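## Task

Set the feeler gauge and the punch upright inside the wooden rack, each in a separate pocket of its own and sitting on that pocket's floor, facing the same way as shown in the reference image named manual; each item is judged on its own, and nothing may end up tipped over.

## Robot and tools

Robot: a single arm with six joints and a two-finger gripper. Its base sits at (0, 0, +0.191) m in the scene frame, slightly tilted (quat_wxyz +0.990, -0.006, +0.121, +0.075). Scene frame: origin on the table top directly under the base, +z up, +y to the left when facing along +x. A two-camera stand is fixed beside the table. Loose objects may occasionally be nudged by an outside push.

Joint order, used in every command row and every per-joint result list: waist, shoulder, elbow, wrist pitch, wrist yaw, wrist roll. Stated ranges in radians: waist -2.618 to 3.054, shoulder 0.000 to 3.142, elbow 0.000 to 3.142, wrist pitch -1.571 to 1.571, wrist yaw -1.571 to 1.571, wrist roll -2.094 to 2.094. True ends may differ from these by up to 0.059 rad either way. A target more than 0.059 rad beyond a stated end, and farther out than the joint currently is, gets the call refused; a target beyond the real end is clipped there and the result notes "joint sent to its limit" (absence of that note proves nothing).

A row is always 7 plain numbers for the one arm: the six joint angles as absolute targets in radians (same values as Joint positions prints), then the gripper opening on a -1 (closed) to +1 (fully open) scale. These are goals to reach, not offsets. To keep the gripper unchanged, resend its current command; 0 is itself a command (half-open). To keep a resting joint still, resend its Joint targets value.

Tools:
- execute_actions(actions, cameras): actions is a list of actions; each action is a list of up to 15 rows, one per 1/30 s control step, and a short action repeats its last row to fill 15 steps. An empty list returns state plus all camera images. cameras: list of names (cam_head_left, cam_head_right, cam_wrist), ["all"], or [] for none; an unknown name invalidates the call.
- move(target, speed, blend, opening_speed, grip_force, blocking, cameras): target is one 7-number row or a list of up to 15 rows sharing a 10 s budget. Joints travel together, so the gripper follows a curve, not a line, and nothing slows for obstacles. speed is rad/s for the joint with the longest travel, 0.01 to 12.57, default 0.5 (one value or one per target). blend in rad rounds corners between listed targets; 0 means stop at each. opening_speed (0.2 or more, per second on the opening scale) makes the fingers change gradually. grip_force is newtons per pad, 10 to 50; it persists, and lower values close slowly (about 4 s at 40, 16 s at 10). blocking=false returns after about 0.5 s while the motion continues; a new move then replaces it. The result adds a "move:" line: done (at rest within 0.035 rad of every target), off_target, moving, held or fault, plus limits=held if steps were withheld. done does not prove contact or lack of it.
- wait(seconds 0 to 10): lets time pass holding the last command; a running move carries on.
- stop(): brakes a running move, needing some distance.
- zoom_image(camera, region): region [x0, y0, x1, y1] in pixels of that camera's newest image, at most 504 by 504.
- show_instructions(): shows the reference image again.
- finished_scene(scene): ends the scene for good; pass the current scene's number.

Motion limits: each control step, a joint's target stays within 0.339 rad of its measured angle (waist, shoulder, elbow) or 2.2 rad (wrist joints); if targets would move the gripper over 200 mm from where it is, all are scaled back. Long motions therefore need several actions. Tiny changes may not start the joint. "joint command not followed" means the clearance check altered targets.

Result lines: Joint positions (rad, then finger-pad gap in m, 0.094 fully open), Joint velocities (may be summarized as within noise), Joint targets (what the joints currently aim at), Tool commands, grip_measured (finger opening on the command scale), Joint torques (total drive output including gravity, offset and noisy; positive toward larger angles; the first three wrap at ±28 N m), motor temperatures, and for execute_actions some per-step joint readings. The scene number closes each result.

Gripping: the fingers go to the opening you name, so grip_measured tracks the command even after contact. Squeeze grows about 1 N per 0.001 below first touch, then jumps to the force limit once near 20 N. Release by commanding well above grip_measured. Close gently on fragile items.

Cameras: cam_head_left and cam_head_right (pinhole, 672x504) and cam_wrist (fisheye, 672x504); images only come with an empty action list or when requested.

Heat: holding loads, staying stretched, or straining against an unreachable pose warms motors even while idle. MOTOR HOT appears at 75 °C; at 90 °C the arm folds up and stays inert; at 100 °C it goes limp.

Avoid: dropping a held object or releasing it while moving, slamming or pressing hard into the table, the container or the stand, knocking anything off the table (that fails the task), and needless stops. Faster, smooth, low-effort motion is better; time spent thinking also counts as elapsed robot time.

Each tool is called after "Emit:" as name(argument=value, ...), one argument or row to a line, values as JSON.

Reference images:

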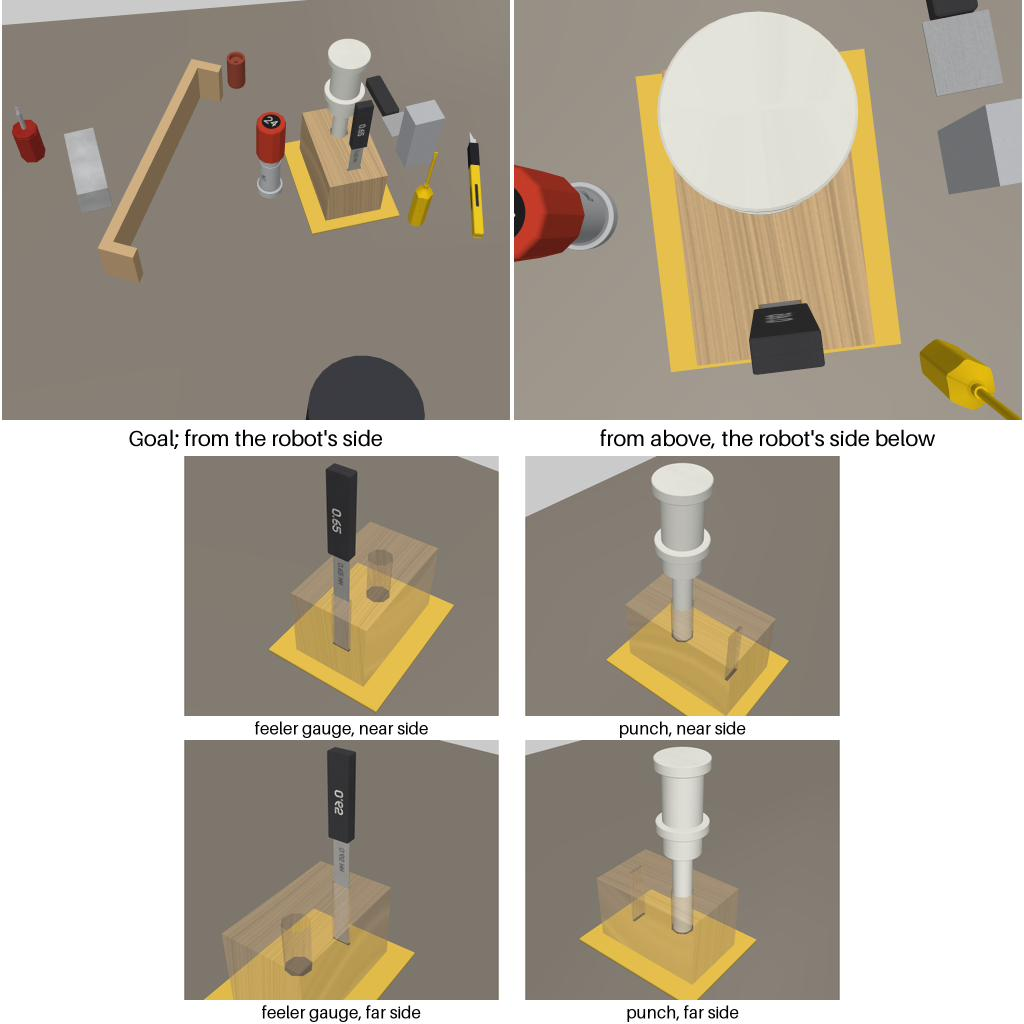

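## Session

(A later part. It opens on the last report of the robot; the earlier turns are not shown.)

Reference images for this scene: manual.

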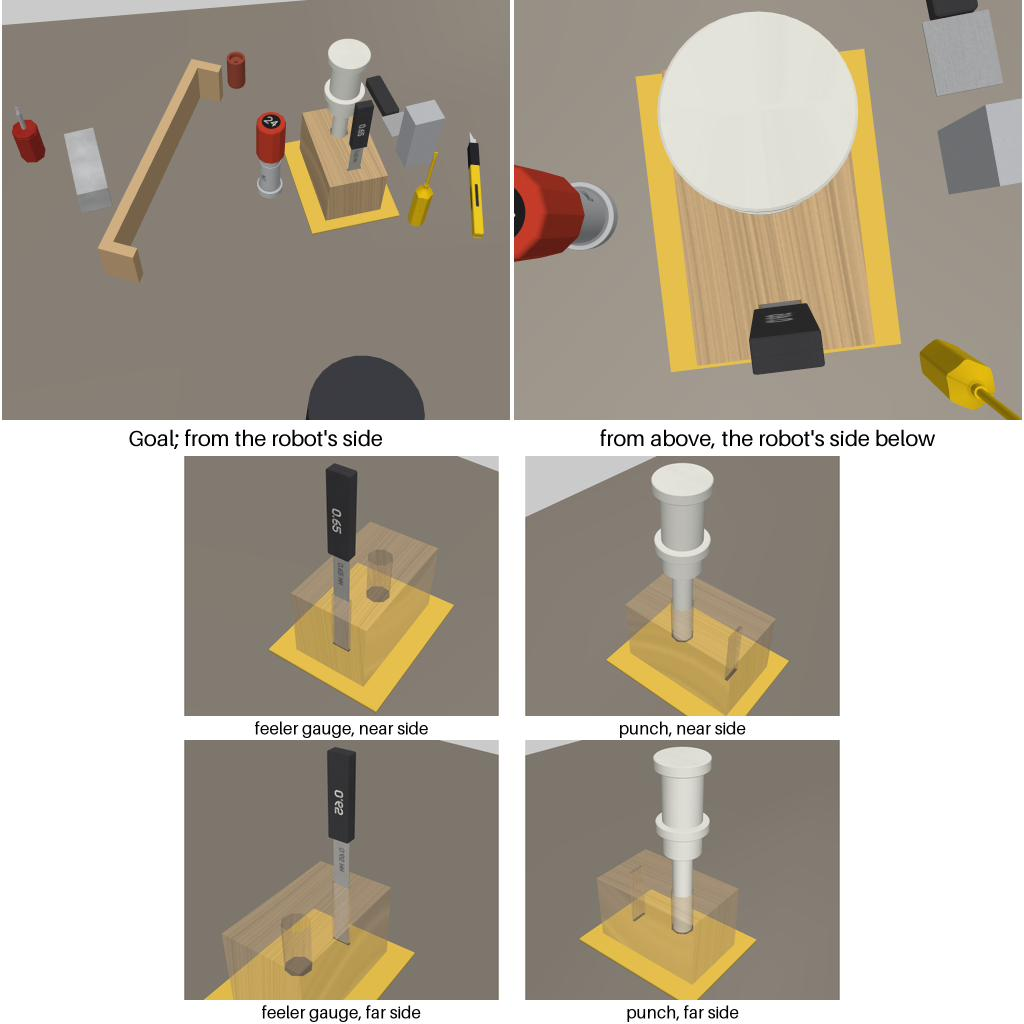

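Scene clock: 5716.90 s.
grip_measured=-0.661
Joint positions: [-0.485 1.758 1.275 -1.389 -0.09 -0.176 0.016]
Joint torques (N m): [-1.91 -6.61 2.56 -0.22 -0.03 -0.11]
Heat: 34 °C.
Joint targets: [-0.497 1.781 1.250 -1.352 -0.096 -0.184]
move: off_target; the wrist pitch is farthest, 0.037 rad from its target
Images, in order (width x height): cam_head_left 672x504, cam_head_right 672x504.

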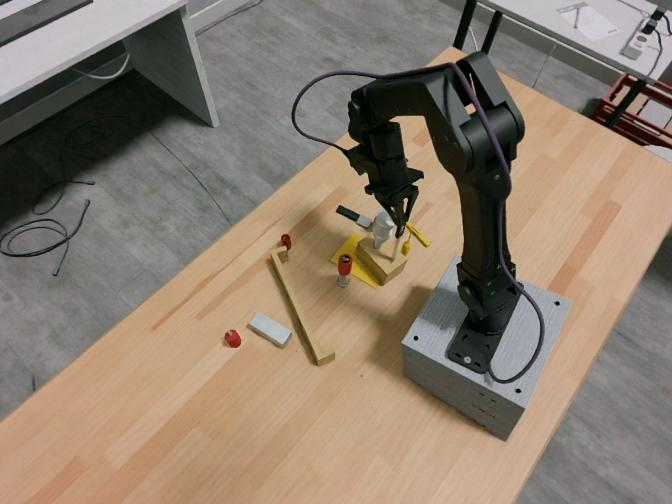

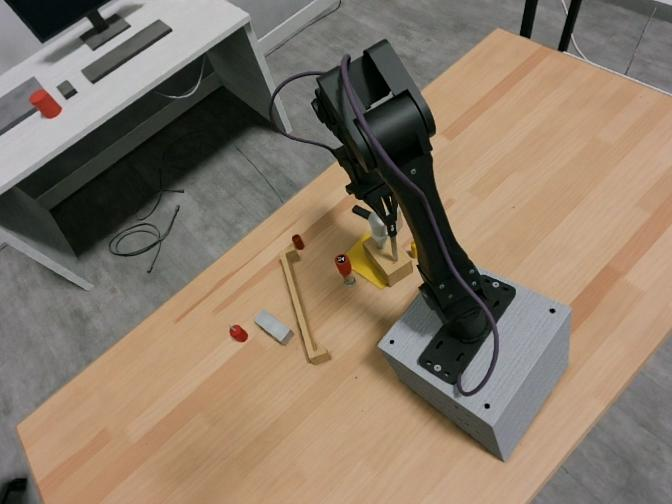

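Emit:
move(
  target=[-0.446, 1.842, 1.172, -1.226, -0.096, -0.146, -0.88],
  speed=0.05,
)

Emit:
move(
  target=[-0.444, 1.855, 1.163, -1.204, -0.096, -0.144, -0.88],
  speed=0.05,
  cameras=["cam_head_left", "cam_head_right"],
)

Emit:
zoom_image(
  camera="cam_head_left",
  region=[360, 210, 430, 290],
)

Emit:
zoom_image(
  camera="cam_head_right",
  region=[350, 210, 420, 290],
)

Scene clock: 5847.77 s.
grip_measured=-0.661
Joint positions: [-0.457 1.809 1.202 -1.265 -0.091 -0.155 0.016]
Joint torques (N m): [0.03 -6.05 1.84 -0.2 -0.02 0.05]
Heat: 35 °C.
Joint targets: [-0.446 1.842 1.172 -1.226 -0.096 -0.146]
move: off_target; the wrist pitch is farthest, 0.039 rad from its target

Scene clock: 5848.47 s.
grip_measured=-0.661
Joint positions: [-0.453 1.821 1.188 -1.247 -0.092 -0.154 0.016]
Joint torques (N m): [-0.08 -6 2.13 -0.18 -0.02 0.08]
Heat: 35 °C.
Joint targets: [-0.444 1.855 1.163 -1.204 -0.096 -0.144]
move: off_target; the wrist pitch is farthest, 0.043 rad from its target
Images, in order (width x height): cam_head_left 672x504, cam_head_right 672x504.

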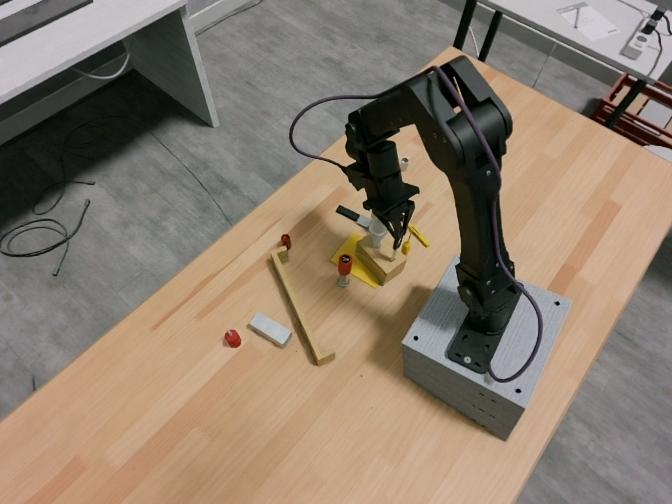

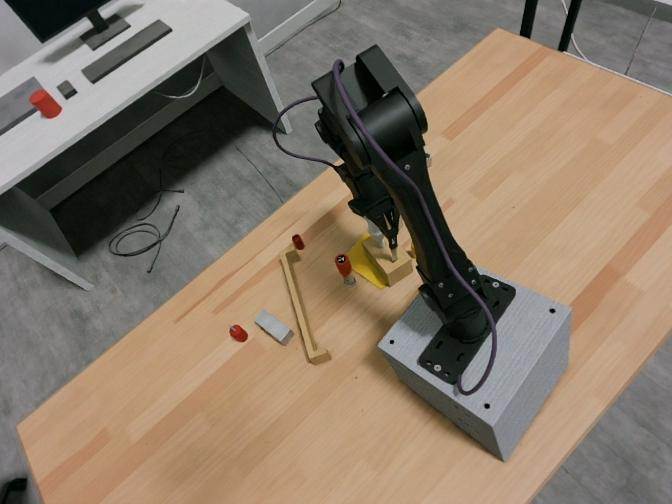

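Scaled by 6.300 from the camera's 672x504 image, which has a finer 960x720 frame.

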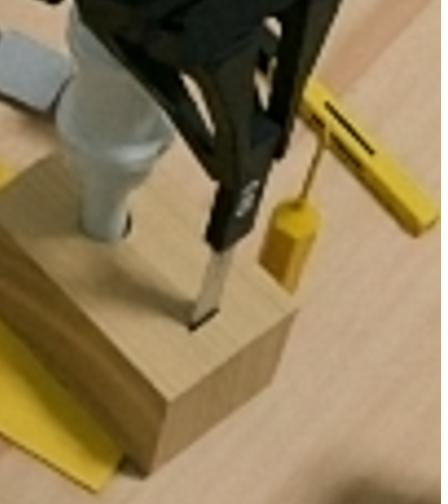

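Scaled by 6.300 from the camera's 672x504 image, which has a finer 960x720 frame.

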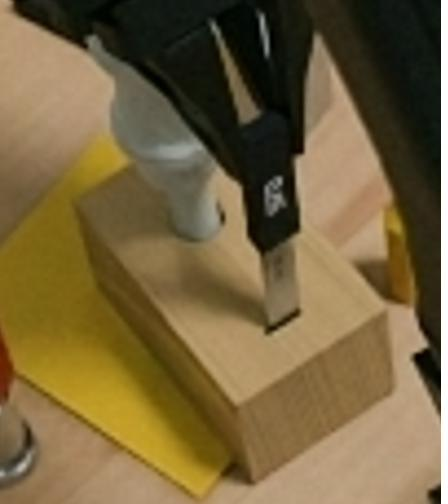

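Emit:
move(
  target=[-0.442, 1.868, 1.153, -1.180, -0.096, -0.142, -0.88],
  speed=0.05,
  cameras=["cam_head_left", "cam_head_right"],
)

Emit:
zoom_image(
  camera="cam_head_left",
  region=[360, 210, 430, 290],
)

Emit:
zoom_image(
  camera="cam_head_right",
  region=[350, 210, 420, 290],
)

Scene clock: 5871.87 s.
grip_measured=-0.661
Joint positions: [-0.453 1.823 1.181 -1.246 -0.092 -0.154 0.016]
Joint torques (N m): [0.09 -5.22 1.87 0.05 -0.02 0.09]
Heat: 35 °C.
Joint targets: [-0.442 1.868 1.153 -1.180 -0.096 -0.142]
move: off_target; the wrist pitch is farthest, 0.066 rad from its target
Images, in order (width x height): cam_head_left 672x504, cam_head_right 672x504.

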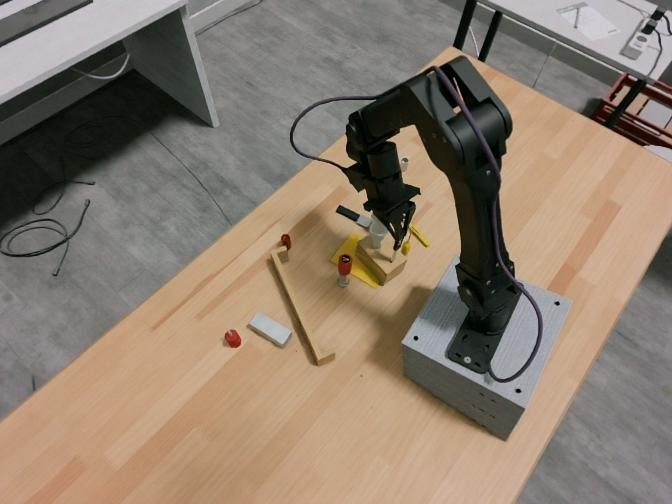

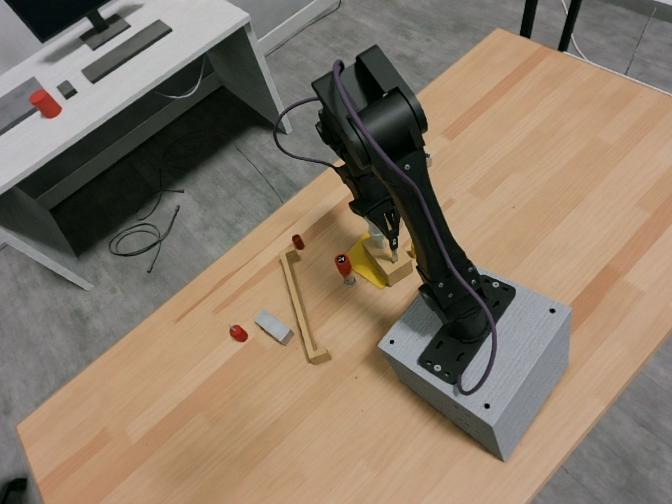

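Scaled by 6.300 from the camera's 672x504 image, which has a finer 960x720 frame.

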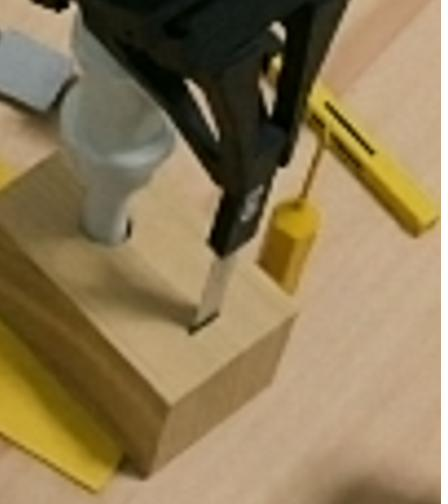

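Scaled by 6.300 from the camera's 672x504 image, which has a finer 960x720 frame.

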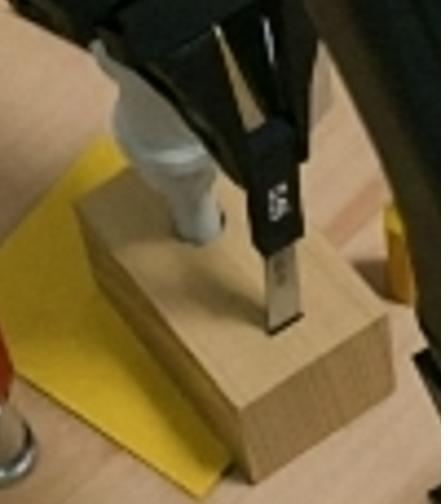

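Emit:
move(
  target=[-0.442, 1.840, 1.163, -1.236, -0.096, -0.144, -0.88],
  speed=0.1,
)

Emit:
move(
  target=[-0.442, 1.840, 1.163, -1.236, -0.096, -0.144, -0.50],
  opening_speed=0.25,
  cameras=["all"],
)

Emit:
zoom_image(
  camera="cam_head_left",
  region=[360, 210, 430, 290],
)

Emit:
zoom_image(
  camera="cam_head_right",
  region=[350, 210, 420, 290],
)

Scene clock: 5897.07 s.
grip_measured=-0.661
Joint positions: [-0.453 1.823 1.181 -1.251 -0.092 -0.154 0.016]
Joint torques (N m): [0.09 -7.17 2.55 -0.51 -0.01 0.07]
Heat: 35 °C.
Joint targets: [-0.442 1.840 1.163 -1.236 -0.096 -0.144]
move: done

Scene clock: 5898.80 s.
grip_measured=-0.502
Joint positions: [-0.45 1.823 1.181 -1.257 -0.092 -0.153 0.023]
Joint torques (N m): [-0.16 -7.17 2.51 -0.46 -0.01 0.04]
Heat: 35 °C.
Joint targets: [-0.442 1.840 1.163 -1.236 -0.096 -0.144]
move: done

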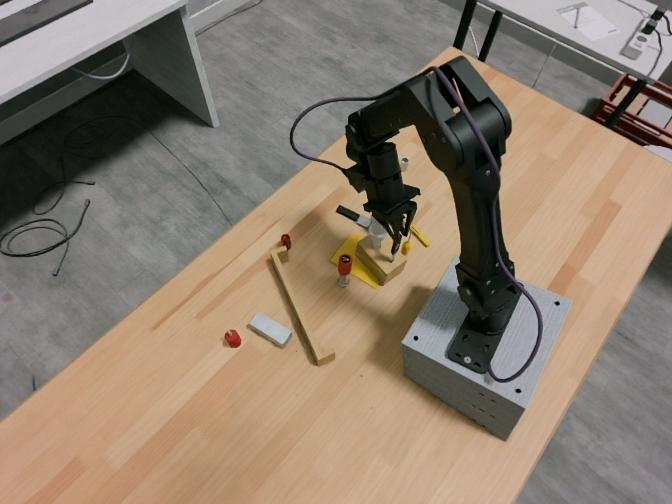

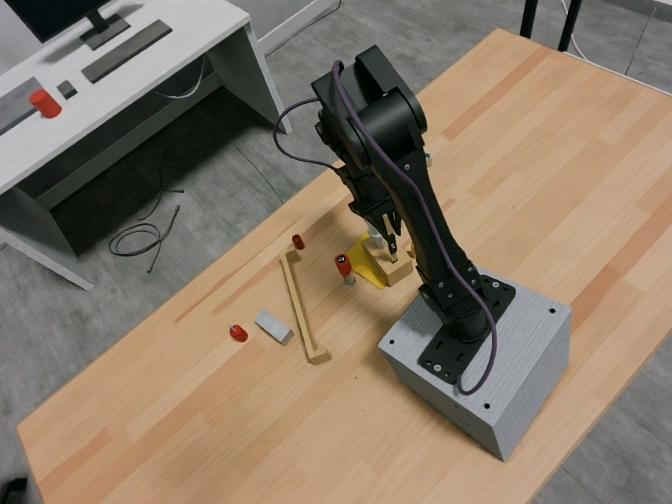

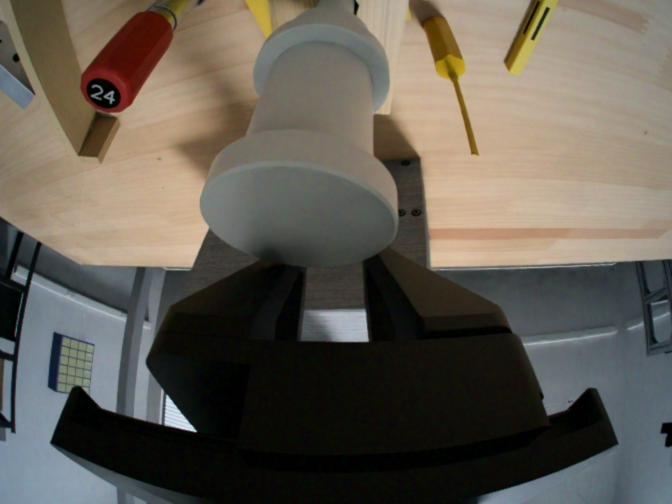

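Scaled by 6.300 from the camera's 672x504 image, which has a finer 960x720 frame.

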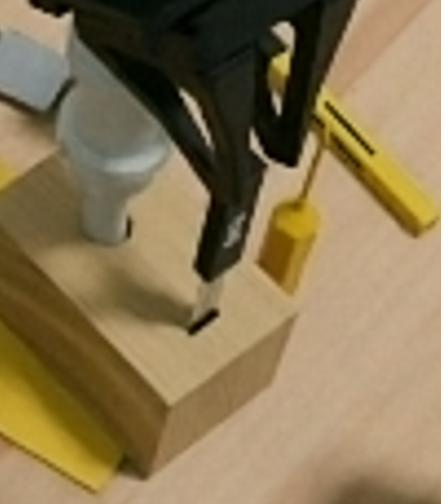

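Scaled by 6.300 from the camera's 672x504 image, which has a finer 960x720 frame.

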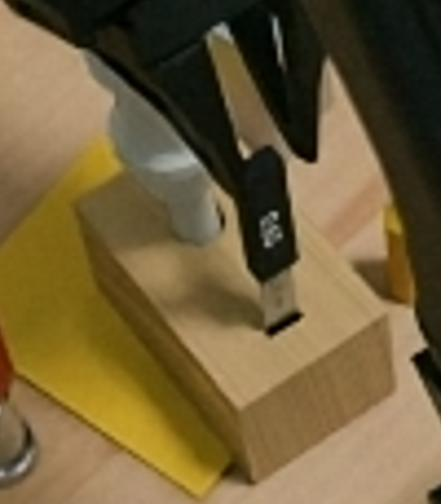

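Emit:
move(
  target=[
    [-0.442, 1.840, 1.163, -1.236, -0.096, -0.144, 0.0],
    [-0.456, 1.775, 1.225, -1.335, -0.096, -0.156, 0.0],
    [-0.467, 1.68, 1.30, -1.46, -0.096, -0.160, 0.0],
  ],
  speed=0.15,
  blend=[0, 0.02, 0],
  opening_speed=0.5,
  cameras=["all"],
)

Emit:
zoom_image(
  camera="cam_head_left",
  region=[360, 200, 430, 290],
)

Emit:
zoom_image(
  camera="cam_head_right",
  region=[350, 200, 420, 290],
)

Scene clock: 5938.53 s.
grip_measured=-0.002
Joint positions: [-0.456 1.707 1.272 -1.451 -0.092 -0.153 0.047]
Joint torques (N m): [-1.77 -9.91 6.65 -0.74 -0.02 -0.1]
Heat: 34 °C.
Joint targets: [-0.467 1.680 1.300 -1.460 -0.096 -0.160]
move: done

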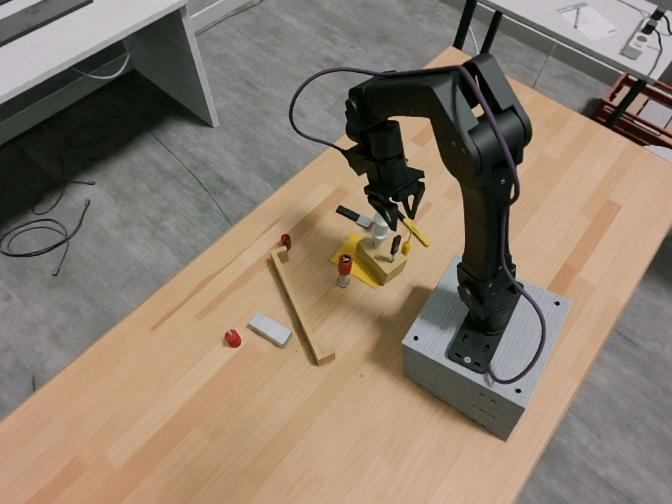

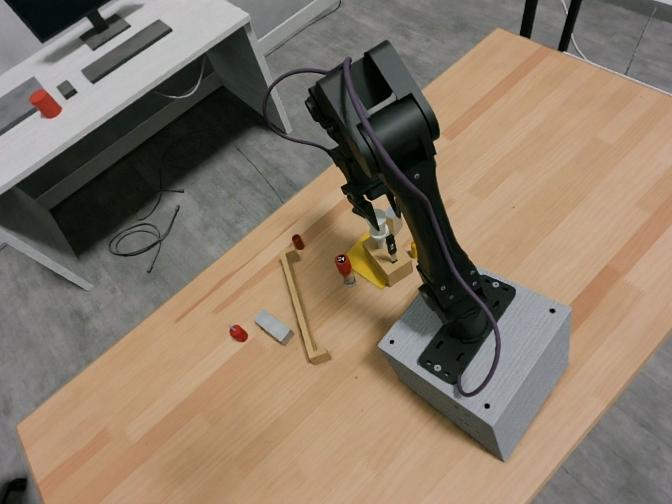

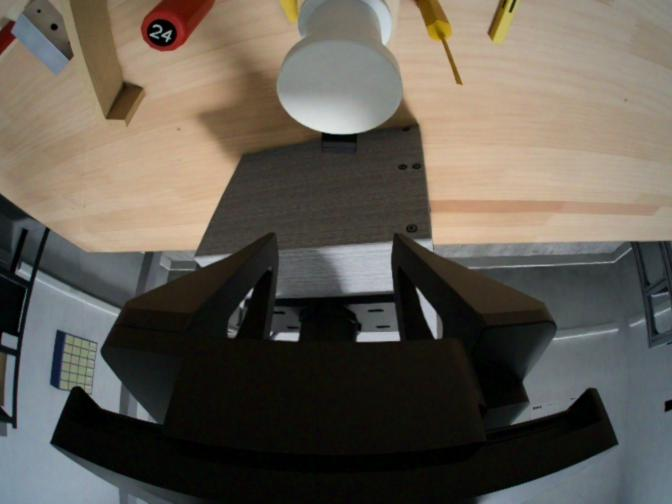

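Scaled by 5.600 from the camera's 672x504 image, which has a finer 960x720 frame.

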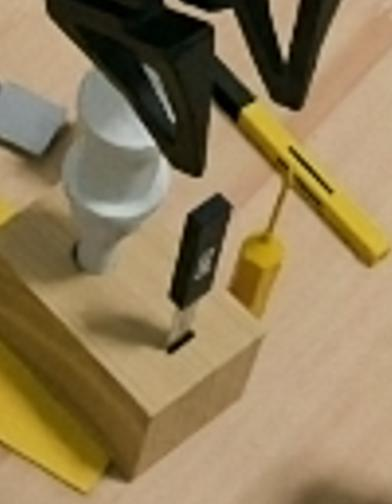

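Scaled by 5.600 from the camera's 672x504 image, which has a finer 960x720 frame.

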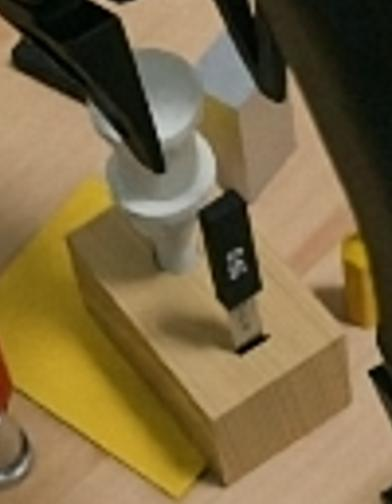

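Emit:
zoom_image(
  camera="cam_head_right",
  region=[380, 230, 402, 266],
)

Emit:
zoom_image(
  camera="cam_head_left",
  region=[385, 230, 407, 266],
)

Scaled by 14.000 from the camera's 672x504 image, which has a finer 960x720 frame.

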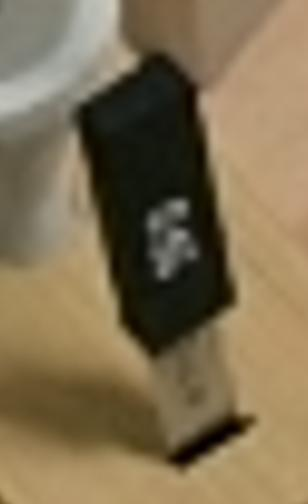

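Scaled by 14.000 from the camera's 672x504 image, which has a finer 960x720 frame.

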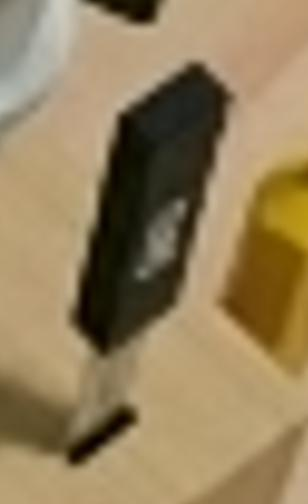

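Emit:
move(
  target=[
    [-0.47, 1.55, 1.32, -1.50, -0.09, -0.16, 0.0],
    [-1.0, 1.40, 1.20, -1.20, -0.1, -0.16, 0.0],
  ],
  speed=[0.3, 0.6],
  blend=[0.05, 0],
  cameras=["all"],
)

Emit:
zoom_image(
  camera="cam_head_left",
  region=[210, 170, 440, 370],
)

Emit:
zoom_image(
  camera="cam_head_right",
  region=[340, 190, 450, 300],
)

Scene clock: 5991.13 s.
grip_measured=-0.002
Joint positions: [-0.993 1.425 1.222 -1.216 -0.096 -0.154 0.047]
Joint torques (N m): [-1.83 -7.83 4.15 0.71 0.04 -0.11]
Heat: 35 °C.
Joint targets: [-1.000 1.400 1.200 -1.200 -0.100 -0.160]
move: done

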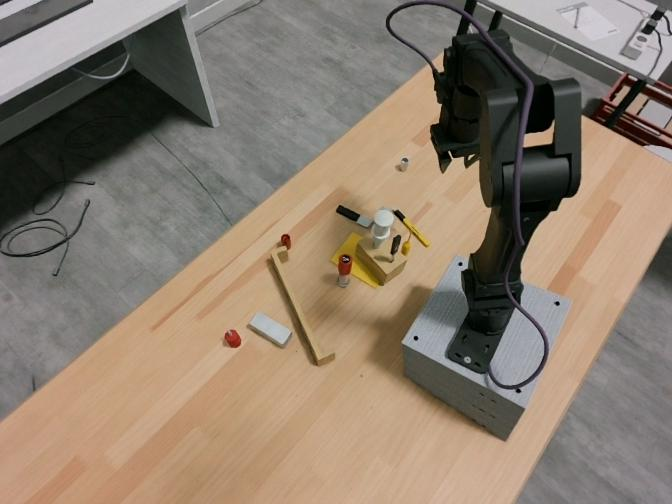

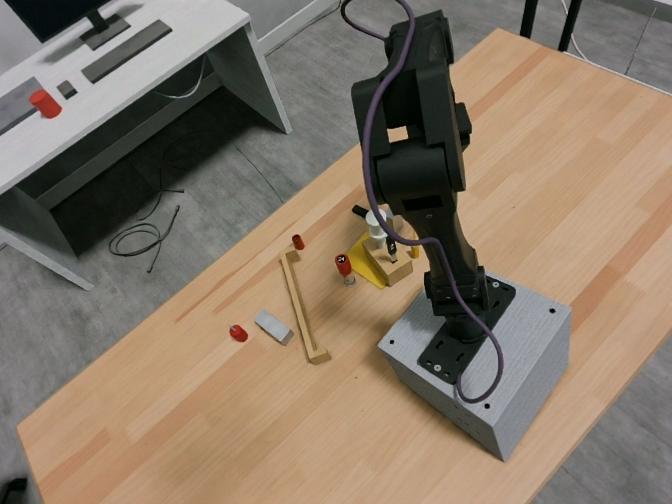

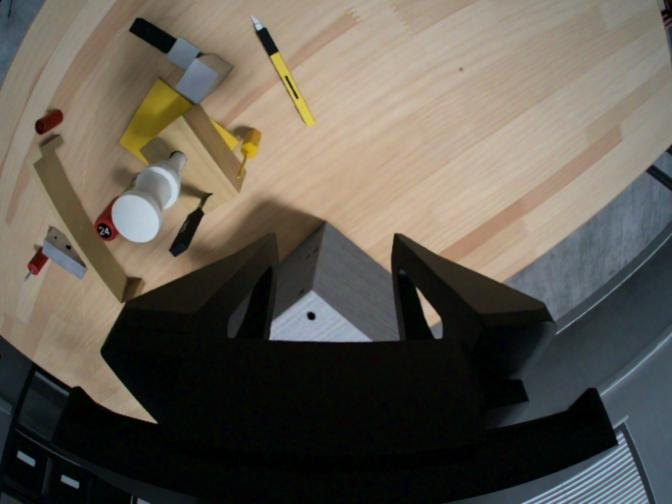

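Scaled by 2.191 from the camera's 672x504 image, which has a finer 960x720 frame.

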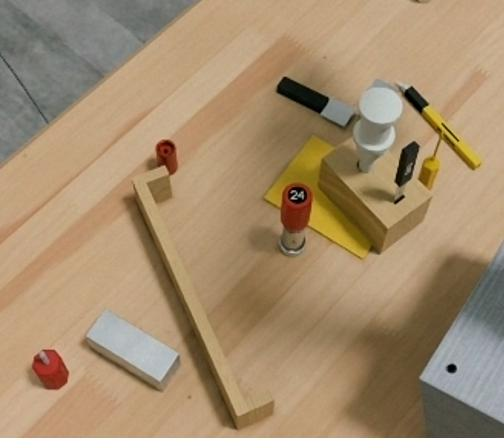

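Scaled by 4.582 from the camera's 672x504 image, which has a finer 960x720 frame.

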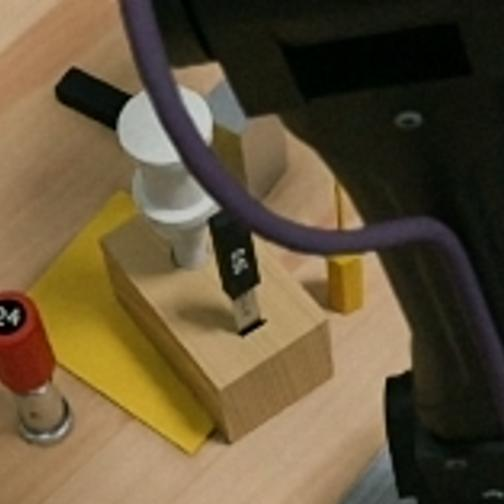

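Emit:
finished_scene(
  scene=2,
)

The scene is finished: the task was done.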